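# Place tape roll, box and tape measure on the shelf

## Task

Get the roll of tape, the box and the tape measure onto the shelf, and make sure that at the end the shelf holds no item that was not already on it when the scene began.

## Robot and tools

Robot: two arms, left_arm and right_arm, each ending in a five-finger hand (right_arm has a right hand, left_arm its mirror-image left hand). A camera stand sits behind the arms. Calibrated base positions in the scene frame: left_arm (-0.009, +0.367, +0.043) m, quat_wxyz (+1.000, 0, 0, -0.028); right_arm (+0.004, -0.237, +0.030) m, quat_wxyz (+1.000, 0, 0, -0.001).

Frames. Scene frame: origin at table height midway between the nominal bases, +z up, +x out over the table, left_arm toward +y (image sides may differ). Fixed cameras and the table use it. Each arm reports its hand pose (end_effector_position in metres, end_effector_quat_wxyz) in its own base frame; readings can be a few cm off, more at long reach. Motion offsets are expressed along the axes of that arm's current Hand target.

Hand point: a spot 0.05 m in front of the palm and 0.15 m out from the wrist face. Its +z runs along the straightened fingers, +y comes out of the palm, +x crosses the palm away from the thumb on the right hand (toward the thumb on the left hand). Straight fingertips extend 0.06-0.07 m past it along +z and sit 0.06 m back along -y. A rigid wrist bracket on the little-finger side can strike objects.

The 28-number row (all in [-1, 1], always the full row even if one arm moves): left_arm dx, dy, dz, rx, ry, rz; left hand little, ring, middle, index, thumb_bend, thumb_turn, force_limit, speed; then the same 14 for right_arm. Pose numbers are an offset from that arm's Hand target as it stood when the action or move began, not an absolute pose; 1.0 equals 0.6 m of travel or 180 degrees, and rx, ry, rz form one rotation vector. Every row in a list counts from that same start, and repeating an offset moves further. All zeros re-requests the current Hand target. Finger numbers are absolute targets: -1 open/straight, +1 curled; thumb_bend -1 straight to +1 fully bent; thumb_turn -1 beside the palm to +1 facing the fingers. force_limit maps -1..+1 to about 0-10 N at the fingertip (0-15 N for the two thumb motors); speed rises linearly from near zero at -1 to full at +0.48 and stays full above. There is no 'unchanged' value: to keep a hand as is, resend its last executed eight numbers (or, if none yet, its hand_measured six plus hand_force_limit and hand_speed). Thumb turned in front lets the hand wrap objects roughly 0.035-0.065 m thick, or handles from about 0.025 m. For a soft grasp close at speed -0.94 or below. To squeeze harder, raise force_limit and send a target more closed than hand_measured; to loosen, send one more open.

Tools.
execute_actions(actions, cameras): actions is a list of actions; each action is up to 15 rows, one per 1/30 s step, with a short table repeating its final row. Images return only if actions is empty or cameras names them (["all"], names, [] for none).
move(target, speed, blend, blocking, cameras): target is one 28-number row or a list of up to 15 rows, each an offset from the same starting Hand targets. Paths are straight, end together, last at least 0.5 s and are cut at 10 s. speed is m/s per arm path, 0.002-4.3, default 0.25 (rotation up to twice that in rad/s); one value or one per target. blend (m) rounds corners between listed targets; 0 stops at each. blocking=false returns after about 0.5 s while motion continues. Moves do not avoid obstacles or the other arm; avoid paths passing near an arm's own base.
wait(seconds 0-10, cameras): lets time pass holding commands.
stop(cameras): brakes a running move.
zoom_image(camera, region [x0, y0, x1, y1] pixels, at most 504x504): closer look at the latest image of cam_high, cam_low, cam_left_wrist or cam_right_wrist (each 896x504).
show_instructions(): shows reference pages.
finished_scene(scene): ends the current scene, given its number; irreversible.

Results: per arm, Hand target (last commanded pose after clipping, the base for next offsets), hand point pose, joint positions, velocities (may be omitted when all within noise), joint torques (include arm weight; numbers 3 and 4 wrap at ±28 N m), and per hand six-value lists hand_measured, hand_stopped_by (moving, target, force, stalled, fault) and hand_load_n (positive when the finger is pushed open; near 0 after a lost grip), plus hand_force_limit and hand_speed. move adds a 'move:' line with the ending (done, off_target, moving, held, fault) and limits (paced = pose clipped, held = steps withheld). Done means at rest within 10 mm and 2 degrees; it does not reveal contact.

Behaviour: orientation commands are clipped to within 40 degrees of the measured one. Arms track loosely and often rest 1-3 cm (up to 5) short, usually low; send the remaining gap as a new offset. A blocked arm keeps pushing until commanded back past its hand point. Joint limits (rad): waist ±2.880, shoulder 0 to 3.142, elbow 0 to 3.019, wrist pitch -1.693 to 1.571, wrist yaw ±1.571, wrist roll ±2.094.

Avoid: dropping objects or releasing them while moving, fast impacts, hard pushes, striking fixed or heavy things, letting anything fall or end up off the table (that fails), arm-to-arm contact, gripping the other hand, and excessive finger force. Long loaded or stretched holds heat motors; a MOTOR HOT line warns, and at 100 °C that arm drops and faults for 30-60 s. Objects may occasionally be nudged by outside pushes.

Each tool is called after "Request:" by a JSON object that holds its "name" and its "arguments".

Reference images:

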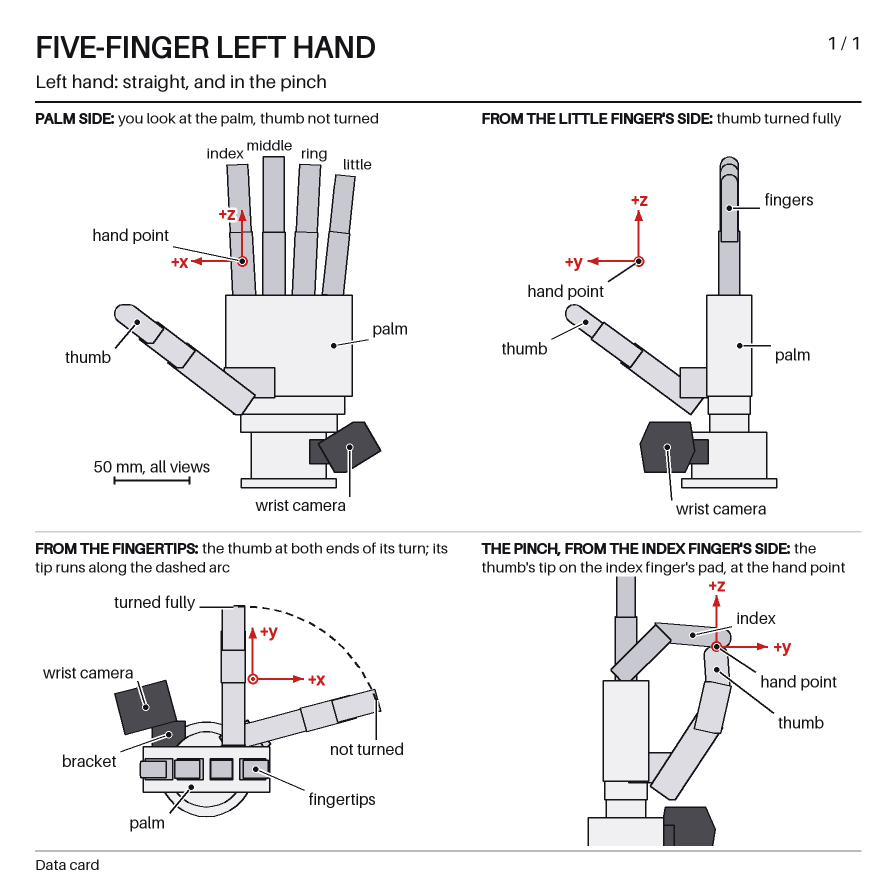

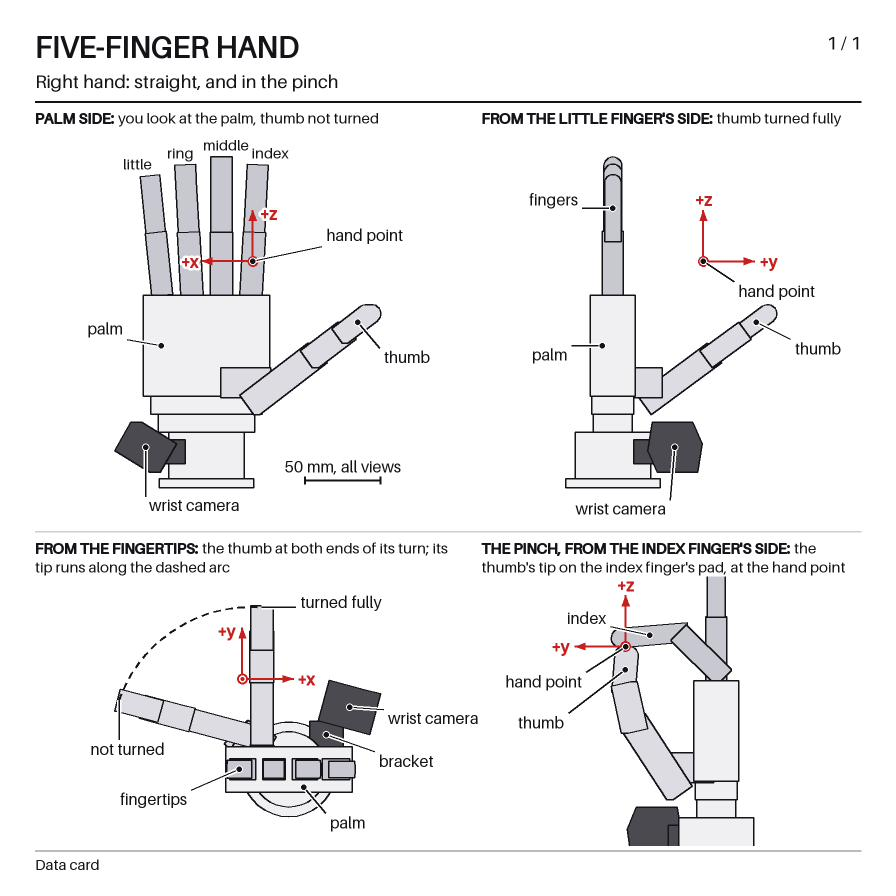

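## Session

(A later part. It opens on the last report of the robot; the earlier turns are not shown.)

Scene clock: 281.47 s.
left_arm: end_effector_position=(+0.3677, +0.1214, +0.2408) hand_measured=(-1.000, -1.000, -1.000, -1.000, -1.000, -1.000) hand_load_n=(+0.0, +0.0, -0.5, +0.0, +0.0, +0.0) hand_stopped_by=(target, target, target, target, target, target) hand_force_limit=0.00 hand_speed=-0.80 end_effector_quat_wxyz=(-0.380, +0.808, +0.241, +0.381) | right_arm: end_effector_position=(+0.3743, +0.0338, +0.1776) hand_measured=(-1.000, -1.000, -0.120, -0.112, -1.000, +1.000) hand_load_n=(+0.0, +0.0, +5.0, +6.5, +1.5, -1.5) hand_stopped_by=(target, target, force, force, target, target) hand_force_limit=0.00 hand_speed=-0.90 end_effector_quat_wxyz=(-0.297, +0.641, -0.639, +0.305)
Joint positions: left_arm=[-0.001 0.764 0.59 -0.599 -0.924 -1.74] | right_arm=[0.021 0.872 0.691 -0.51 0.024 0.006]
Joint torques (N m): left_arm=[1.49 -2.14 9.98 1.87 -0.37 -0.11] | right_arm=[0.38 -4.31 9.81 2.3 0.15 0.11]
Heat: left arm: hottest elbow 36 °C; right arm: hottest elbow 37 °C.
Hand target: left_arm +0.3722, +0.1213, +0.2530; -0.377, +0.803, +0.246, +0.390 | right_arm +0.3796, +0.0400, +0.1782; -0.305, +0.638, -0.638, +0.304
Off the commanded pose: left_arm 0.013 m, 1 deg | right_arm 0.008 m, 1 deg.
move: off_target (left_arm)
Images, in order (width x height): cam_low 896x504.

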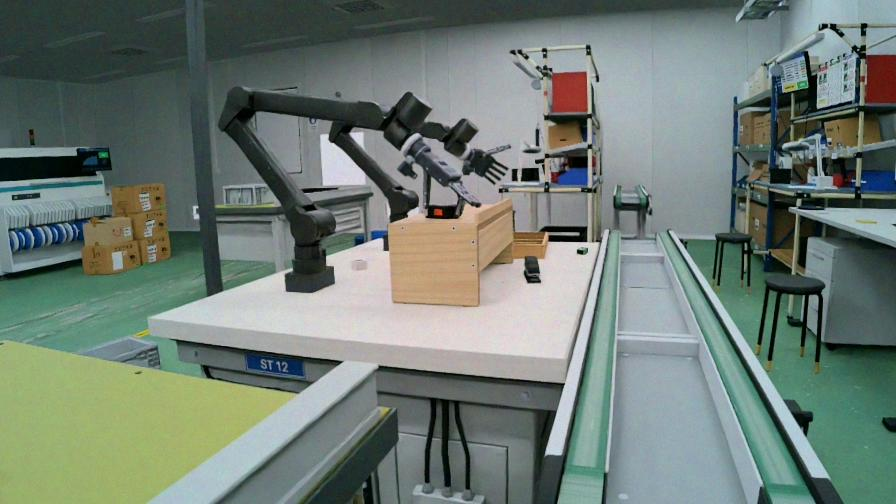

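Request:
{"name": "move", "arguments": {"target": [0,0,0,0,0,0,-1,-1,-1,-1,-1,-1,0,-0.8,0,0,0,0,0,0,-1,-1,-0.5,-0.5,-1,1,0,-0.7]}}

Request:
{"name": "move", "arguments": {"target": [0,0,0,0,0,0,-1,-1,-1,-1,-1,-1,0,-0.8,0,-0.1684,-0.1363,0,0,0,-1,-1,-0.5,-0.5,-1,1,0,-0.7], "speed": 0.12, "cameras": ["cam_low","cam_right_wrist"]}}

Scene clock: 285.73 s.
left_arm: end_effector_position=(+0.3677, +0.1214, +0.2408) hand_measured=(-1.000, -1.000, -1.000, -1.000, -1.000, -1.000) hand_load_n=(+0.0, +0.0, +0.0, +0.0, +0.0, -0.5) hand_stopped_by=(target, target, target, target, target, target) hand_force_limit=0.00 hand_speed=-0.80 end_effector_quat_wxyz=(-0.380, +0.808, +0.241, +0.381) | right_arm: end_effector_position=(+0.3746, +0.0339, +0.1779) hand_measured=(-1.000, -1.000, -0.500, -0.500, -1.000, +1.000) hand_load_n=(+0.0, +0.0, +0.0, +0.0, +0.0, +0.0) hand_stopped_by=(target, target, target, target, target, target) hand_force_limit=0.00 hand_speed=-0.70 end_effector_quat_wxyz=(-0.298, +0.640, -0.639, +0.305)
Joint positions: left_arm=[-0.001 0.764 0.59 -0.599 -0.924 -1.74] | right_arm=[0.021 0.872 0.691 -0.509 0.024 0.007]
Joint torques (N m): left_arm=[1.32 -1.96 9.95 1.78 -0.38 -0.1] | right_arm=[0.56 -4.31 9.76 2.33 0.16 0.09]
Heat: left arm: hottest elbow 36 °C; right arm: hottest elbow 36 °C.
Hand target: left_arm +0.3722, +0.1213, +0.2530; -0.377, +0.803, +0.246, +0.390 | right_arm +0.3797, +0.0400, +0.1783; -0.305, +0.638, -0.638, +0.304
Off the commanded pose: left_arm 0.013 m, 1 deg | right_arm 0.008 m, 1 deg.
move: off_target (left_arm)

Scene clock: 287.47 s.
left_arm: end_effector_position=(+0.3677, +0.1214, +0.2408) hand_measured=(-1.000, -1.000, -1.000, -1.000, -1.000, -1.000) hand_load_n=(+0.0, +0.0, +0.0, +0.0, +0.0, +0.0) hand_stopped_by=(target, target, target, target, target, target) hand_force_limit=0.00 hand_speed=-0.80 end_effector_quat_wxyz=(-0.380, +0.808, +0.241, +0.381) | right_arm: end_effector_position=(+0.3700, +0.0339, +0.2800) hand_measured=(-1.000, -1.000, -0.500, -0.500, -1.000, +1.000) hand_load_n=(+0.0, +0.0, +0.0, +0.0, +0.0, +0.0) hand_stopped_by=(target, target, target, target, target, target) hand_force_limit=0.00 hand_speed=-0.70 end_effector_quat_wxyz=(-0.288, +0.645, -0.644, +0.295)
Joint positions: left_arm=[-0.001 0.764 0.59 -0.599 -0.924 -1.74] | right_arm=[0.021 0.867 0.971 -0.826 0.024 0.008]
Joint torques (N m): left_arm=[1.44 -2.26 9.95 1.84 -0.36 -0.11] | right_arm=[0.32 -4.6 13.72 1.16 0.1 0.08]
Heat: left arm: hottest elbow 36 °C; right arm: hottest elbow 36 °C.
Hand target: left_arm +0.3722, +0.1213, +0.2530; -0.377, +0.803, +0.246, +0.390 | right_arm +0.3796, +0.0399, +0.3081; -0.305, +0.638, -0.638, +0.304
Off the commanded pose: left_arm 0.013 m, 1 deg | right_arm 0.030 m, 2 deg.
move: off_target (left_arm, right_arm)
Images, in order (width x height): cam_low 896x504, cam_right_wrist 896x504.

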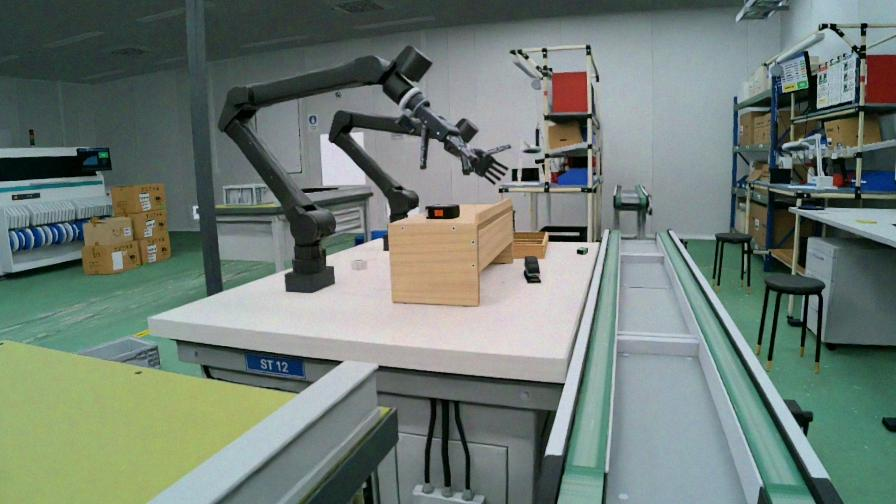

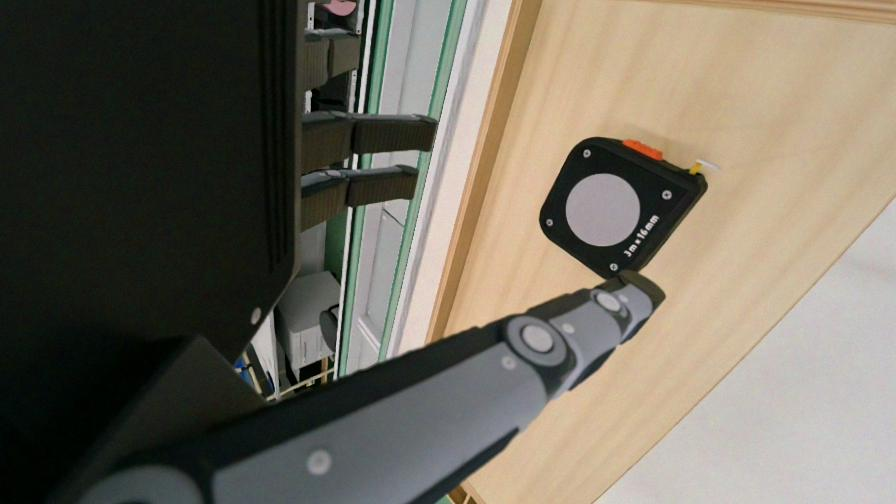

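Request:
{"name": "move", "arguments": {"target": [0.1768,-0.0988,-0.3490,-0.2371,0.2307,0.4993,-1,-1,-1,-1,-1,-1,0,-0.8,0.4667,0.0198,-0.2627,0,0.1943,0.1573,-1,-1,-0.5,-0.5,-1,1,0,-0.7], "speed": 0.25, "cameras": ["cam_high","cam_left_wrist","cam_right_wrist"]}}

Scene clock: 305.50 s.
left_arm: end_effector_position=(+0.2980, +0.0036, +0.4311) hand_measured=(-1.000, -1.000, -1.000, -1.000, -1.000, -1.000) hand_load_n=(+0.0, +0.0, +0.0, +0.0, +0.0, -0.5) hand_stopped_by=(target, target, target, target, target, target) hand_force_limit=0.00 hand_speed=-0.80 end_effector_quat_wxyz=(-0.296, +0.649, -0.635, +0.297) | right_arm: end_effector_position=(+0.2497, -0.2315, +0.3736) hand_measured=(-1.000, -1.000, -0.500, -0.500, -1.000, +1.000) hand_load_n=(+0.0, +0.0, +0.0, +0.0, +0.0, +0.0) hand_stopped_by=(target, target, target, target, target, target) hand_force_limit=0.00 hand_speed=-0.70 end_effector_quat_wxyz=(+0.165, -0.346, +0.842, -0.380)
Joint positions: left_arm=[0.182 0.809 1.359 -1.262 0.131 0.1] | right_arm=[-0.871 0.846 1.209 -1.082 -0.075 -0.047]
Joint torques (N m): left_arm=[0.62 -0.56 11.1 1.54 0.18 0.02] | right_arm=[-1.79 -3.25 13.34 1.14 -0.15 -0.19]
Heat: left arm: hottest elbow 36 °C; right arm: hottest elbow 37 °C.
Hand target: left_arm +0.2998, +0.0003, +0.4501; -0.304, +0.637, -0.639, +0.305 | right_arm +0.2497, -0.2402, +0.3980; +0.165, -0.345, +0.834, -0.398
Off the commanded pose: left_arm 0.019 m, 2 deg | right_arm 0.026 m, 2 deg.
move: off_target (left_arm, right_arm)
Images, in order (width x height): cam_high 896x504, cam_left_wrist 896x504, cam_right_wrist 896x504.

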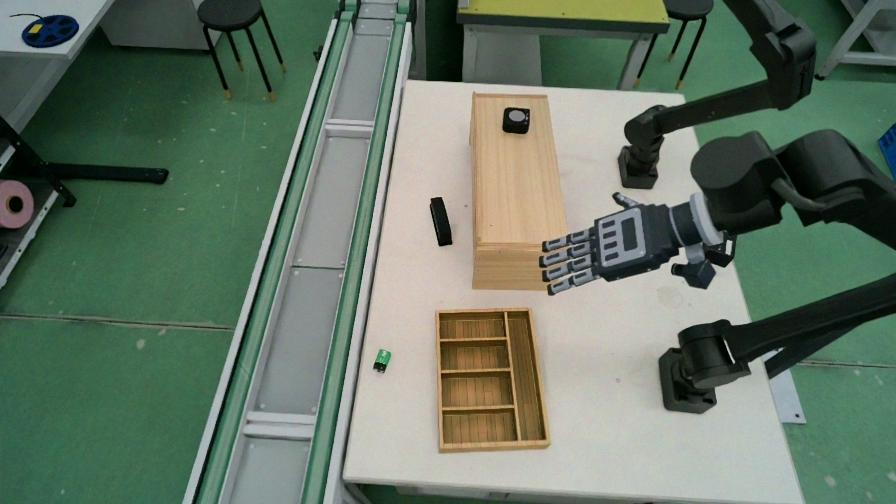

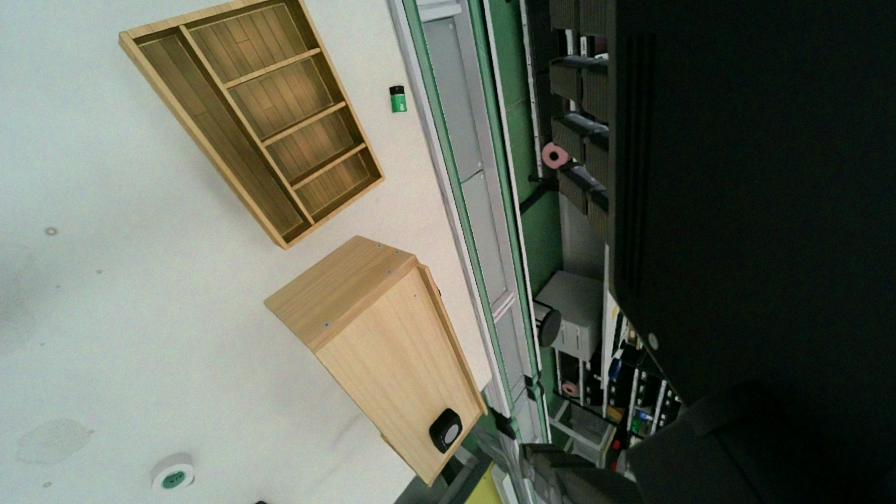

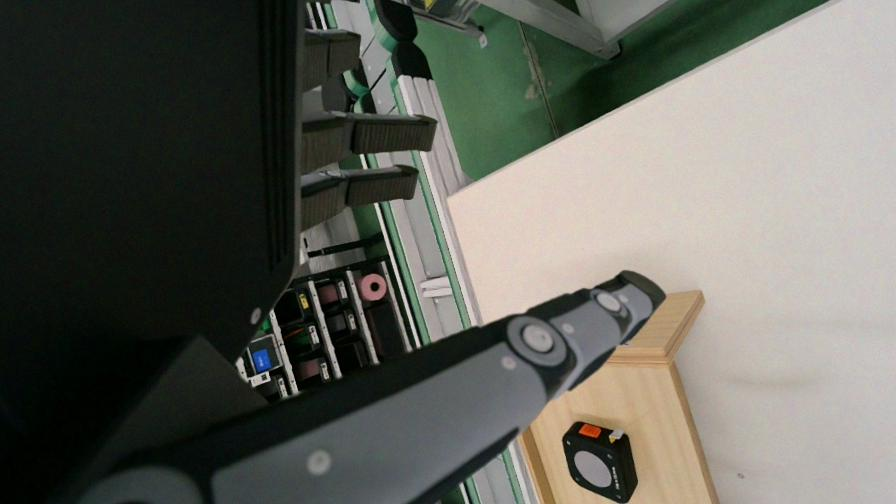

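Request:
{"name": "move", "arguments": {"target": [[0.4,0.1923,0.0272,0,0.1943,0.1573,-1,-1,-0.5,-0.5,-1,1,0,-0.4,0,0,0,0,0,0,-1,-1,-0.5,-0.5,-1,1,0,-0.7],[0.6117,0.6765,0.0117,0,0.3497,0.2831,-1,-1,-0.5,-0.5,-1,1,0,-0.4,0,0,0,0,0,0,-1,-1,-0.5,-0.5,-1,1,0,-0.7]], "speed": 0.25, "blend": [0.05,0], "cameras": ["cam_high","cam_left_wrist"]}}

Scene clock: 319.63 s.
left_arm: end_effector_position=(+0.0524, -0.3631, +0.1338) hand_measured=(-1.000, -1.000, -0.500, -0.500, -1.000, +1.000) hand_load_n=(+0.0, +0.0, +0.0, +0.0, +0.0, +0.0) hand_stopped_by=(target, target, target, target, target, target) hand_force_limit=0.00 hand_speed=-0.40 end_effector_quat_wxyz=(+0.037, -0.070, +0.900, -0.430) | right_arm: end_effector_position=(+0.2497, -0.2315, +0.3736) hand_measured=(-1.000, -1.000, -0.500, -0.500, -1.000, +1.000) hand_load_n=(+0.0, +0.0, +0.0, +0.0, +0.0, +0.0) hand_stopped_by=(target, target, target, target, target, target) hand_force_limit=0.00 hand_speed=-0.70 end_effector_quat_wxyz=(+0.165, -0.346, +0.842, -0.380)
Joint positions: left_arm=[-1.315 0.882 0.572 -0.372 0.072 0.065] | right_arm=[-0.871 0.846 1.209 -1.082 -0.075 -0.047]
Joint torques (N m): left_arm=[0.73 -2.55 8.18 2.73 0.01 -0.11] | right_arm=[-2.02 -3.31 13.31 1.14 -0.15 -0.19]
Heat: left arm: hottest elbow 36 °C; right arm: hottest elbow 41 °C.
Hand target: left_arm +0.0494, -0.3663, +0.1300; +0.034, -0.070, +0.900, -0.429 | right_arm +0.2497, -0.2402, +0.3980; +0.165, -0.345, +0.834, -0.398
Off the commanded pose: left_arm 0.006 m, 0 deg | right_arm 0.026 m, 2 deg.
move: off_target (right_arm)
Images, in order (width x height): cam_high 896x504, cam_left_wrist 896x504.

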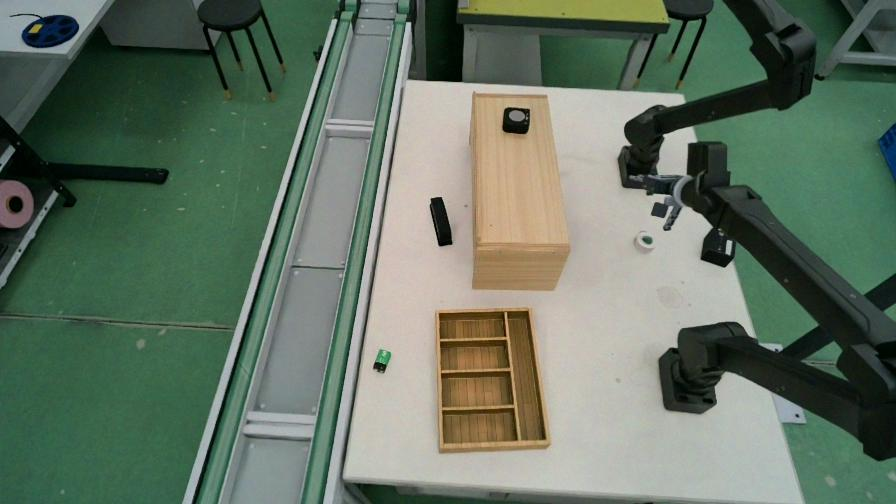

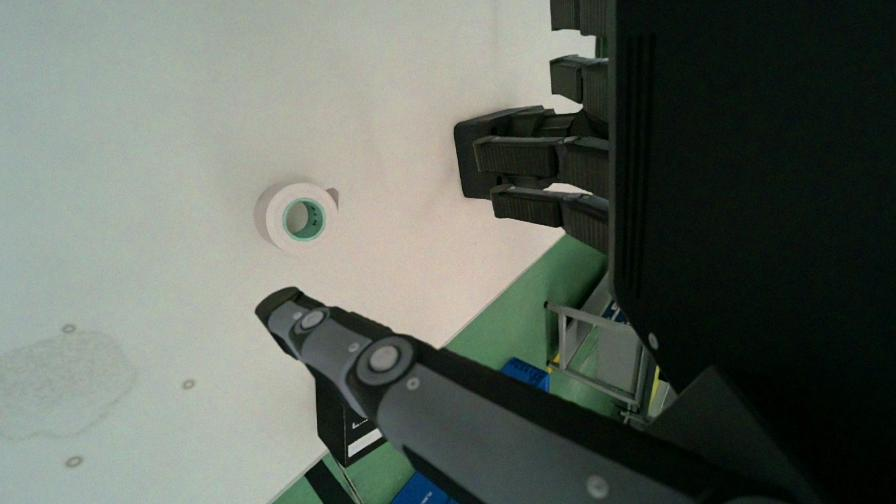

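Request:
{"name": "move", "arguments": {"target": [0.0292,0.1032,0.1453,0,0,0,-1,-1,-0.5,-0.5,-1,1,0,-0.4,0,0,0,0,0,0,-1,-1,-0.5,-0.5,-1,1,0,-0.7], "speed": 0.1, "cameras": ["cam_high","cam_left_wrist"]}}

Scene clock: 330.33 s.
left_arm: end_effector_position=(+0.0420, -0.3978, +0.0335) hand_measured=(-1.000, -1.000, -0.500, -0.500, -1.000, +1.000) hand_load_n=(+0.0, +0.0, +0.0, +0.0, +0.0, +0.0) hand_stopped_by=(target, target, target, target, target, target) hand_force_limit=0.00 hand_speed=-0.40 end_effector_quat_wxyz=(+0.038, -0.071, +0.898, -0.432) | right_arm: end_effector_position=(+0.2497, -0.2315, +0.3736) hand_measured=(-1.000, -1.000, -0.500, -0.500, -1.000, +1.000) hand_load_n=(+0.0, +0.0, +0.0, +0.0, +0.5, +0.0) hand_stopped_by=(target, target, target, target, target, target) hand_force_limit=0.00 hand_speed=-0.70 end_effector_quat_wxyz=(+0.165, -0.346, +0.842, -0.380)
Joint positions: left_arm=[-1.382 1.199 0.45 0.074 0.017 0.021] | right_arm=[-0.871 0.846 1.209 -1.082 -0.075 -0.047]
Joint torques (N m): left_arm=[0.56 -4.78 6.35 2.78 -0.01 -0.13] | right_arm=[-1.96 -3.08 13.41 1.16 -0.15 -0.18]
Heat: left arm: hottest elbow 35 °C; right arm: hottest elbow 43 °C.
Hand target: left_arm +0.0367, -0.3974, +0.0269; +0.034, -0.070, +0.900, -0.429 | right_arm +0.2497, -0.2402, +0.3980; +0.165, -0.345, +0.834, -0.398
Off the commanded pose: left_arm 0.008 m, 1 deg | right_arm 0.026 m, 2 deg.
move: off_target (right_arm)
Images, in order (width x height): cam_high 896x504, cam_left_wrist 896x504.

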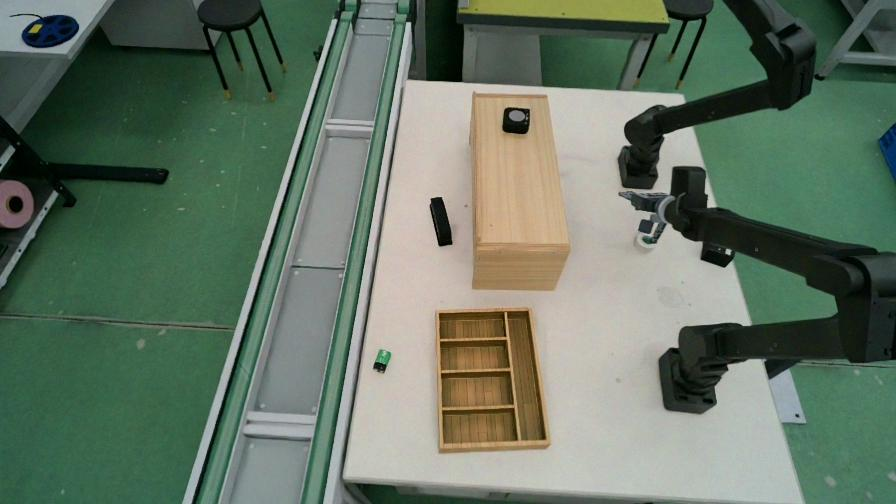

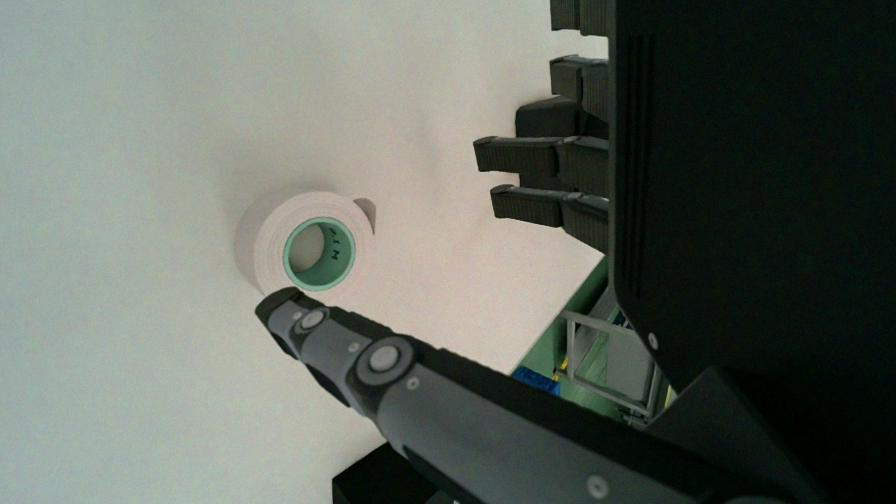

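Request:
{"name": "move", "arguments": {"target": [0.0093,0.0697,0.0503,0,0,0,-1,-1,-0.5,-0.5,-1,1,0,-0.4,0,0,0,0,0,0,-1,-1,-0.5,-0.5,-1,1,0,-0.7], "speed": 0.06, "cameras": ["cam_low","cam_left_wrist"]}}

Scene clock: 336.40 s.
left_arm: end_effector_position=(+0.0368, -0.3997, -0.0153) hand_measured=(-1.000, -1.000, -0.500, -0.500, -1.000, +1.000) hand_load_n=(+0.0, +0.0, +0.0, +0.0, +0.0, +0.0) hand_stopped_by=(target, target, target, target, target, target) hand_force_limit=0.00 hand_speed=-0.40 end_effector_quat_wxyz=(+0.038, -0.072, +0.896, -0.436) | right_arm: end_effector_position=(+0.2497, -0.2315, +0.3736) hand_measured=(-1.000, -1.000, -0.500, -0.500, -1.000, +1.000) hand_load_n=(+0.0, +0.0, +0.0, +0.0, +0.0, +0.0) hand_stopped_by=(target, target, target, target, target, target) hand_force_limit=0.00 hand_speed=-0.70 end_effector_quat_wxyz=(+0.165, -0.346, +0.842, -0.380)
Joint positions: left_arm=[-1.401 1.373 0.392 0.316 0.002 0.008] | right_arm=[-0.871 0.846 1.209 -1.082 -0.075 -0.047]
Joint torques (N m): left_arm=[0.5 -5.3 4.83 2.81 0 -0.13] | right_arm=[-2.08 -3.14 13.31 1.14 -0.14 -0.18]
Heat: left arm: hottest elbow 34 °C; right arm: hottest elbow 43 °C.
Hand target: left_arm +0.0307, -0.3955, -0.0245; +0.034, -0.070, +0.900, -0.429 | right_arm +0.2497, -0.2402, +0.3980; +0.165, -0.345, +0.834, -0.398
Off the commanded pose: left_arm 0.012 m, 1 deg | right_arm 0.026 m, 2 deg.
move: off_target (left_arm, right_arm)
Images, in order (width x height): cam_low 896x504, cam_left_wrist 896x504.

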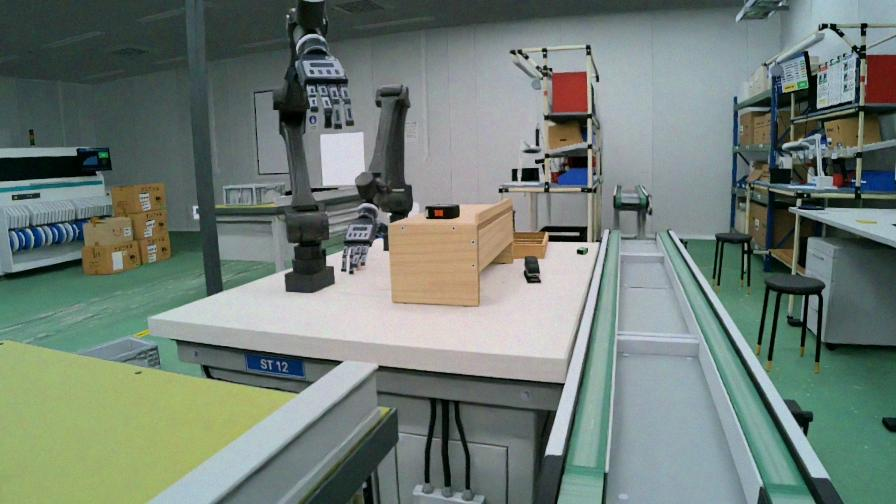

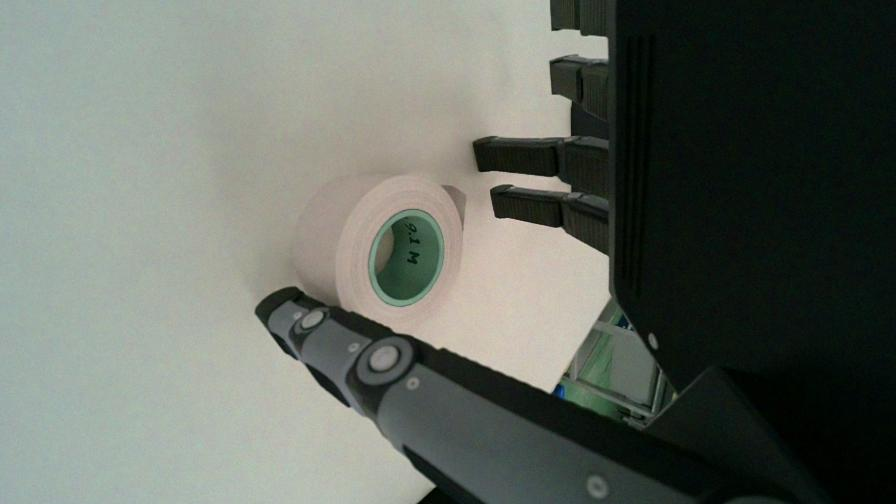

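Request:
{"name": "move", "arguments": {"target": [0,0,0,0,0,0,-1,-1,0.4,0.4,-1,1,0,-0.9,0,0,0,0,0,0,-1,-1,-0.5,-0.5,-1,1,0,-0.7], "cameras": ["cam_low","cam_left_wrist"]}}

Scene clock: 345.30 s.
left_arm: end_effector_position=(+0.0369, -0.4017, -0.0145) hand_measured=(-1.000, -1.000, +0.008, +0.168, -1.000, +1.000) hand_load_n=(+0.0, -0.5, +6.0, +6.0, +2.0, +1.5) hand_stopped_by=(target, target, force, force, target, target) hand_force_limit=0.00 hand_speed=-0.90 end_effector_quat_wxyz=(+0.038, -0.072, +0.894, -0.440) | right_arm: end_effector_position=(+0.2497, -0.2315, +0.3736) hand_measured=(-1.000, -1.000, -0.500, -0.500, -1.000, +1.000) hand_load_n=(+0.0, +0.0, +0.0, +0.0, +0.0, +0.0) hand_stopped_by=(target, target, target, target, target, target) hand_force_limit=0.00 hand_speed=-0.70 end_effector_quat_wxyz=(+0.165, -0.346, +0.842, -0.380)
Joint positions: left_arm=[-1.402 1.376 0.392 0.328 0.002 0.008] | right_arm=[-0.871 0.846 1.209 -1.082 -0.075 -0.047]
Joint torques (N m): left_arm=[0.62 -5.77 4.77 2.26 0.01 -0.13] | right_arm=[-1.73 -3.31 13.35 1.17 -0.15 -0.19]
Heat: left arm: hottest elbow 33 °C; right arm: hottest elbow 44 °C.
Hand target: left_arm +0.0306, -0.3955, -0.0246; +0.034, -0.070, +0.900, -0.429 | right_arm +0.2497, -0.2402, +0.3980; +0.165, -0.345, +0.834, -0.398
Off the commanded pose: left_arm 0.013 m, 1 deg | right_arm 0.026 m, 2 deg.
move: off_target (left_arm, right_arm)
Images, in order (width x height): cam_low 896x504, cam_left_wrist 896x504.

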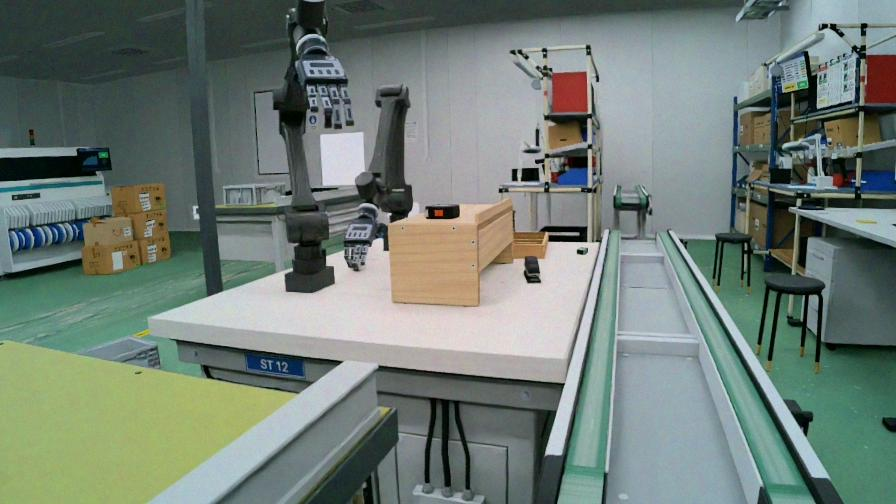

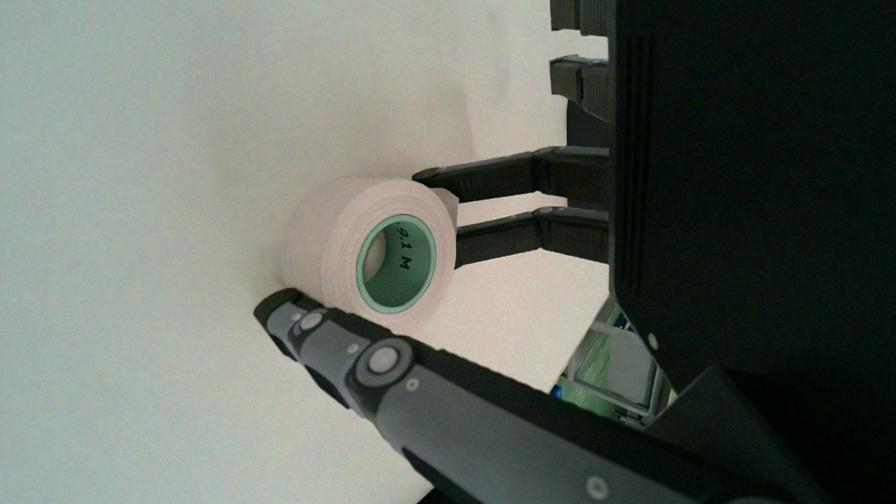

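Request:
{"name": "move", "arguments": {"target": [0,-0.0907,-0.0734,0,0,0,-1,-1,0.4,0.4,-1,1,0,-0.9,0,0,0,0,0,0,-1,-1,-0.5,-0.5,-1,1,0,-0.7], "speed": 0.08, "cameras": ["cam_low","cam_left_wrist"]}}

Scene clock: 350.83 s.
left_arm: end_effector_position=(+0.0324, -0.3760, +0.0248) hand_measured=(-1.000, -1.000, +0.008, +0.168, -1.000, +1.000) hand_load_n=(+0.0, +0.0, +6.0, +6.0, +2.0, +1.5) hand_stopped_by=(target, target, force, force, target, target) hand_force_limit=0.00 hand_speed=-0.90 end_effector_quat_wxyz=(+0.035, -0.073, +0.908, -0.411) | right_arm: end_effector_position=(+0.2497, -0.2315, +0.3736) hand_measured=(-1.000, -1.000, -0.500, -0.500, -1.000, +1.000) hand_load_n=(+0.0, +0.0, +0.0, +0.0, +0.0, +0.0) hand_stopped_by=(target, target, target, target, target, target) hand_force_limit=0.00 hand_speed=-0.70 end_effector_quat_wxyz=(+0.165, -0.346, +0.842, -0.380)
Joint positions: left_arm=[-1.402 1.159 0.419 0.018 0.002 0.008] | right_arm=[-0.871 0.846 1.209 -1.082 -0.075 -0.047]
Joint torques (N m): left_arm=[0.67 -6.18 9.73 1.55 0 -0.15] | right_arm=[-1.9 -3.14 13.33 1.16 -0.15 -0.18]
Heat: left arm: hottest elbow 32 °C; right arm: hottest elbow 45 °C.
Hand target: left_arm +0.0306, -0.3956, +0.0455; +0.034, -0.070, +0.900, -0.429 | right_arm +0.2497, -0.2402, +0.3980; +0.165, -0.345, +0.834, -0.398
Off the commanded pose: left_arm 0.028 m, 2 deg | right_arm 0.026 m, 2 deg.
move: off_target (left_arm, right_arm)
Images, in order (width x height): cam_low 896x504, cam_left_wrist 896x504.

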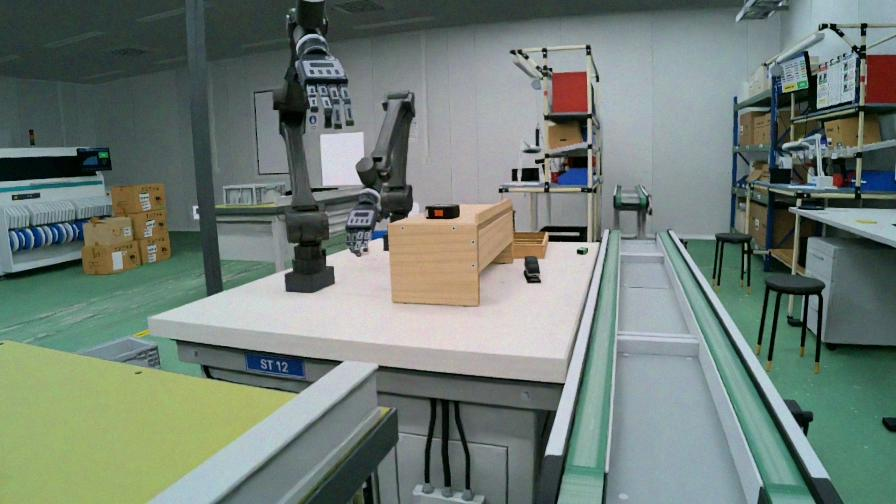

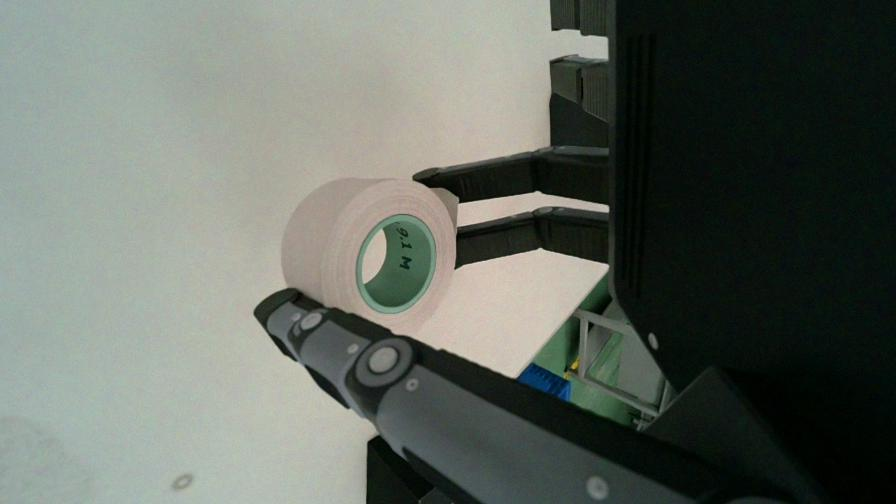

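Request:
{"name": "move", "arguments": {"target": [[0,-0.3296,-0.2668,0,0,0,1,1,0.4,0.4,-1,1,0,-0.5,0,0,0,0,0,0,-1,-1,-0.5,-0.5,-1,1,0,-0.7],[-0.6068,-0.4255,-0.1483,0,-0.0907,-0.0734,1,1,0.4,0.4,-1,1,0,-0.5,0,0,0,0,0,0,-1,-1,-0.5,-0.5,-1,1,0,-0.7]], "speed": 0.18, "blend": [0.04,0], "cameras": ["all"]}}

Scene clock: 376.43 s.
left_arm: end_effector_position=(+0.3873, -0.4193, +0.2812) hand_measured=(+1.000, +0.420, +0.008, +0.168, -1.000, +1.000) hand_load_n=(+0.0, +10.0, +3.5, +5.0, +3.0, +11.0) hand_stopped_by=(target, force, force, force, target, target) hand_force_limit=0.00 hand_speed=-0.50 end_effector_quat_wxyz=(+0.099, -0.239, +0.879, -0.400) | right_arm: end_effector_position=(+0.2497, -0.2315, +0.3736) hand_measured=(-1.000, -1.000, -0.500, -0.500, -1.000, +1.000) hand_load_n=(+0.0, +0.0, +0.0, +0.0, +0.0, +0.0) hand_stopped_by=(target, target, target, target, target, target) hand_force_limit=0.00 hand_speed=-0.70 end_effector_quat_wxyz=(+0.165, -0.346, +0.842, -0.380)
Joint positions: left_arm=[-0.706 1.447 1.42 -0.727 0.266 0.219] | right_arm=[-0.871 0.846 1.209 -1.082 -0.075 -0.047]
Joint torques (N m): left_arm=[1.9 -11.05 12.62 2.33 0.23 -0.01] | right_arm=[-1.96 -3.25 13.34 1.17 -0.14 -0.18]
Heat: left arm: hottest elbow 32 °C; right arm: hottest elbow 46 °C.
Hand target: left_arm +0.4044, -0.4294, +0.3000; +0.111, -0.233, +0.872, -0.416 | right_arm +0.2497, -0.2402, +0.3980; +0.165, -0.345, +0.834, -0.398
Off the commanded pose: left_arm 0.027 m, 3 deg | right_arm 0.026 m, 2 deg.
move: off_target (left_arm, right_arm)

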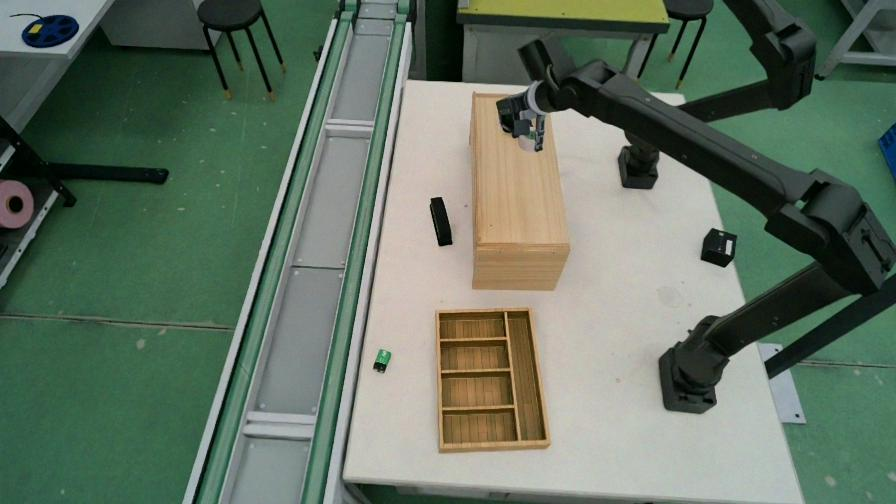

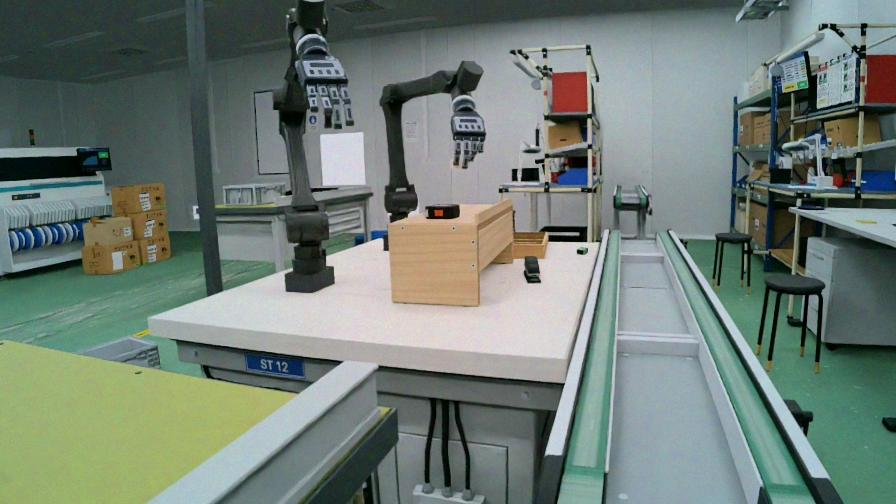

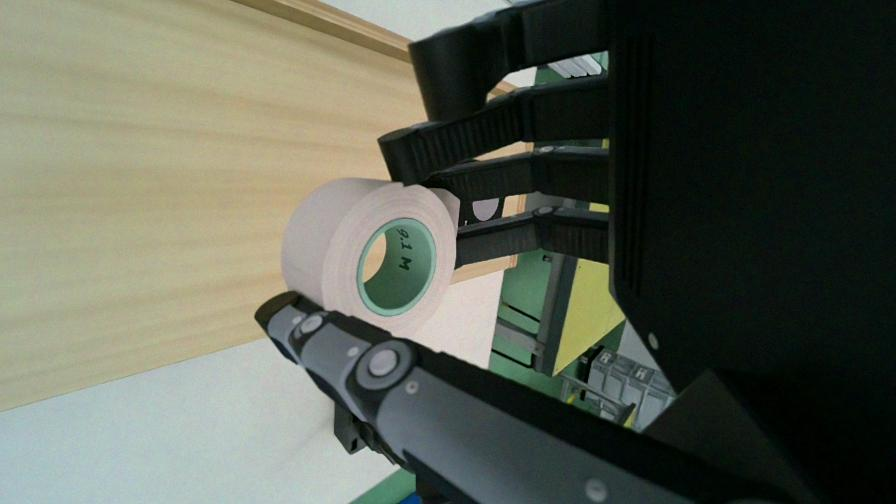

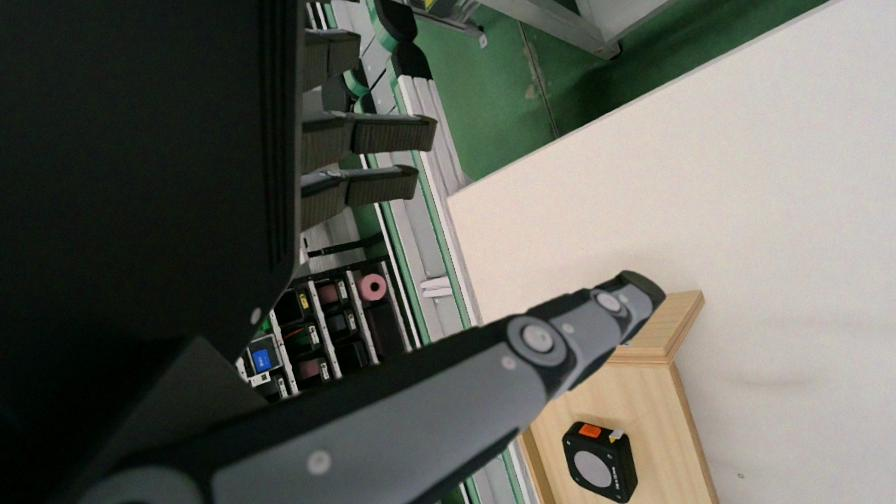

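Request:
{"name": "move", "arguments": {"target": [0,0,0,0,0,0,1,0.1,0.4,0.4,-1,1,0,-0.7,0,0,0,0,0,0,-1,-1,-0.5,-0.5,-1,1,0,-0.7], "cameras": ["cam_left_wrist"]}}

Scene clock: 380.27 s.
left_arm: end_effector_position=(+0.3873, -0.4193, +0.2812) hand_measured=(+1.000, +0.100, +0.008, +0.168, -1.000, +1.000) hand_load_n=(+0.0, +0.0, +6.0, +5.5, +2.0, +1.5) hand_stopped_by=(target, target, force, force, target, target) hand_force_limit=0.00 hand_speed=-0.70 end_effector_quat_wxyz=(+0.099, -0.239, +0.879, -0.400) | right_arm: end_effector_position=(+0.2497, -0.2315, +0.3736) hand_measured=(-1.000, -1.000, -0.500, -0.500, -1.000, +1.000) hand_load_n=(+0.0, +0.0, +0.0, +0.0, +0.0, +0.0) hand_stopped_by=(target, target, target, target, target, target) hand_force_limit=0.00 hand_speed=-0.70 end_effector_quat_wxyz=(+0.165, -0.346, +0.842, -0.380)
Joint positions: left_arm=[-0.706 1.447 1.42 -0.727 0.266 0.219] | right_arm=[-0.871 0.846 1.209 -1.082 -0.075 -0.047]
Joint torques (N m): left_arm=[2.02 -11.4 12.6 2.33 0.26 0.01] | right_arm=[-1.85 -3.14 13.35 1.16 -0.15 -0.18]
Heat: left arm: hottest elbow 33 °C; right arm: hottest elbow 47 °C.
Hand target: left_arm +0.4044, -0.4294, +0.3000; +0.111, -0.233, +0.872, -0.416 | right_arm +0.2497, -0.2402, +0.3980; +0.165, -0.345, +0.834, -0.398
Off the commanded pose: left_arm 0.027 m, 3 deg | right_arm 0.026 m, 2 deg.
move: off_target (left_arm, right_arm)
Images, in order (width x height): cam_left_wrist 896x504.

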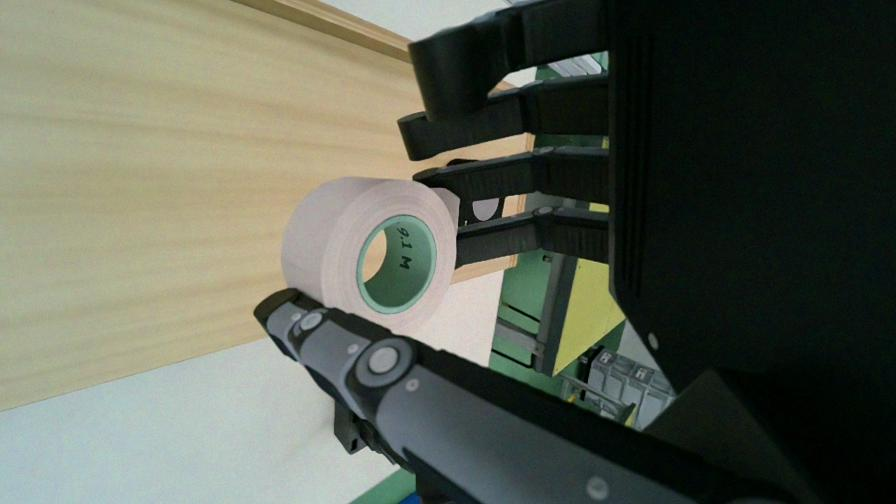

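Request:
{"name": "move", "arguments": {"target": [0,0.1425,0.1153,0,0,0,1,0.1,0.4,0.4,-1,1,0,-0.7,0,0,0,0,0,0,-1,-1,-0.5,-0.5,-1,1,0,-0.7], "speed": 0.12, "cameras": ["cam_left_wrist","cam_low"]}}

Request:
{"name": "zoom_image", "arguments": {"camera": "cam_low", "region": [400, 130, 540, 260]}}

Scene clock: 386.83 s.
left_arm: end_effector_position=(+0.3992, -0.4295, +0.2010) hand_measured=(+1.000, +0.100, +0.008, +0.168, -1.000, +1.000) hand_load_n=(+0.0, +0.0, +6.0, +5.5, +2.0, +1.5) hand_stopped_by=(target, target, force, force, target, target) hand_force_limit=0.00 hand_speed=-0.70 end_effector_quat_wxyz=(+0.111, -0.233, +0.871, -0.419) | right_arm: end_effector_position=(+0.2497, -0.2315, +0.3736) hand_measured=(-1.000, -1.000, -0.500, -0.500, -1.000, +1.000) hand_load_n=(+0.0, +0.0, +0.0, +0.0, +0.0, +0.0) hand_stopped_by=(target, target, target, target, target, target) hand_force_limit=0.00 hand_speed=-0.70 end_effector_quat_wxyz=(+0.165, -0.346, +0.842, -0.380)
Joint positions: left_arm=[-0.706 1.491 1.236 -0.449 0.267 0.219] | right_arm=[-0.871 0.846 1.209 -1.082 -0.075 -0.047]
Joint torques (N m): left_arm=[1.96 -11.81 8.18 2.76 0.22 -0.01] | right_arm=[-1.85 -3.19 13.35 1.17 -0.15 -0.19]
Heat: left arm: hottest elbow 35 °C; right arm: hottest elbow 47 °C.
Hand target: left_arm +0.4044, -0.4295, +0.1902; +0.111, -0.233, +0.872, -0.416 | right_arm +0.2497, -0.2402, +0.3980; +0.165, -0.345, +0.834, -0.398
Off the commanded pose: left_arm 0.012 m, 0 deg | right_arm 0.026 m, 2 deg.
move: off_target (left_arm, right_arm)
Images, in order (width x height): cam_low 896x504, cam_left_wrist 896x504.

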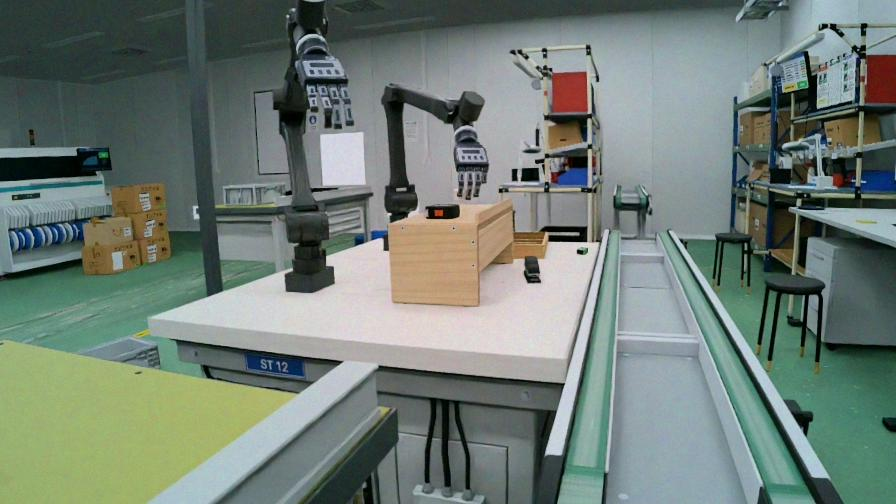

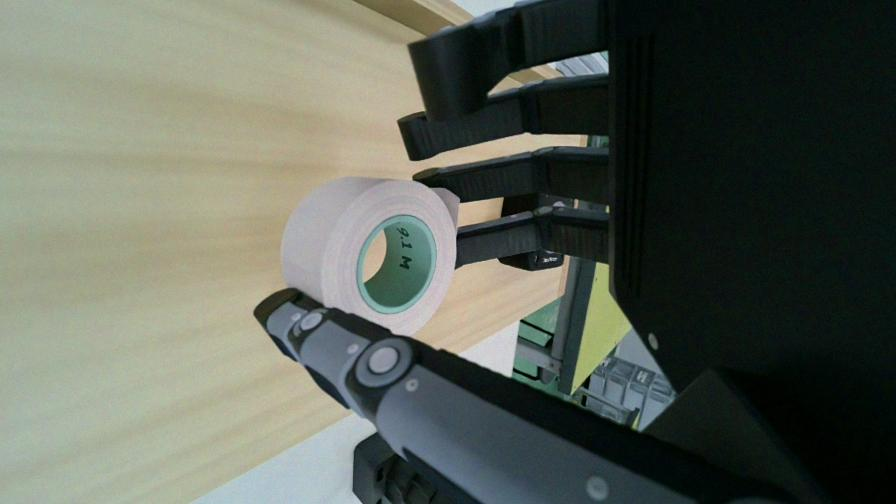

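Scaled by 3.600.

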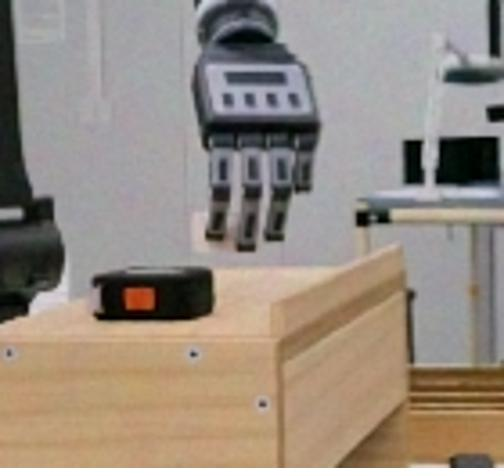

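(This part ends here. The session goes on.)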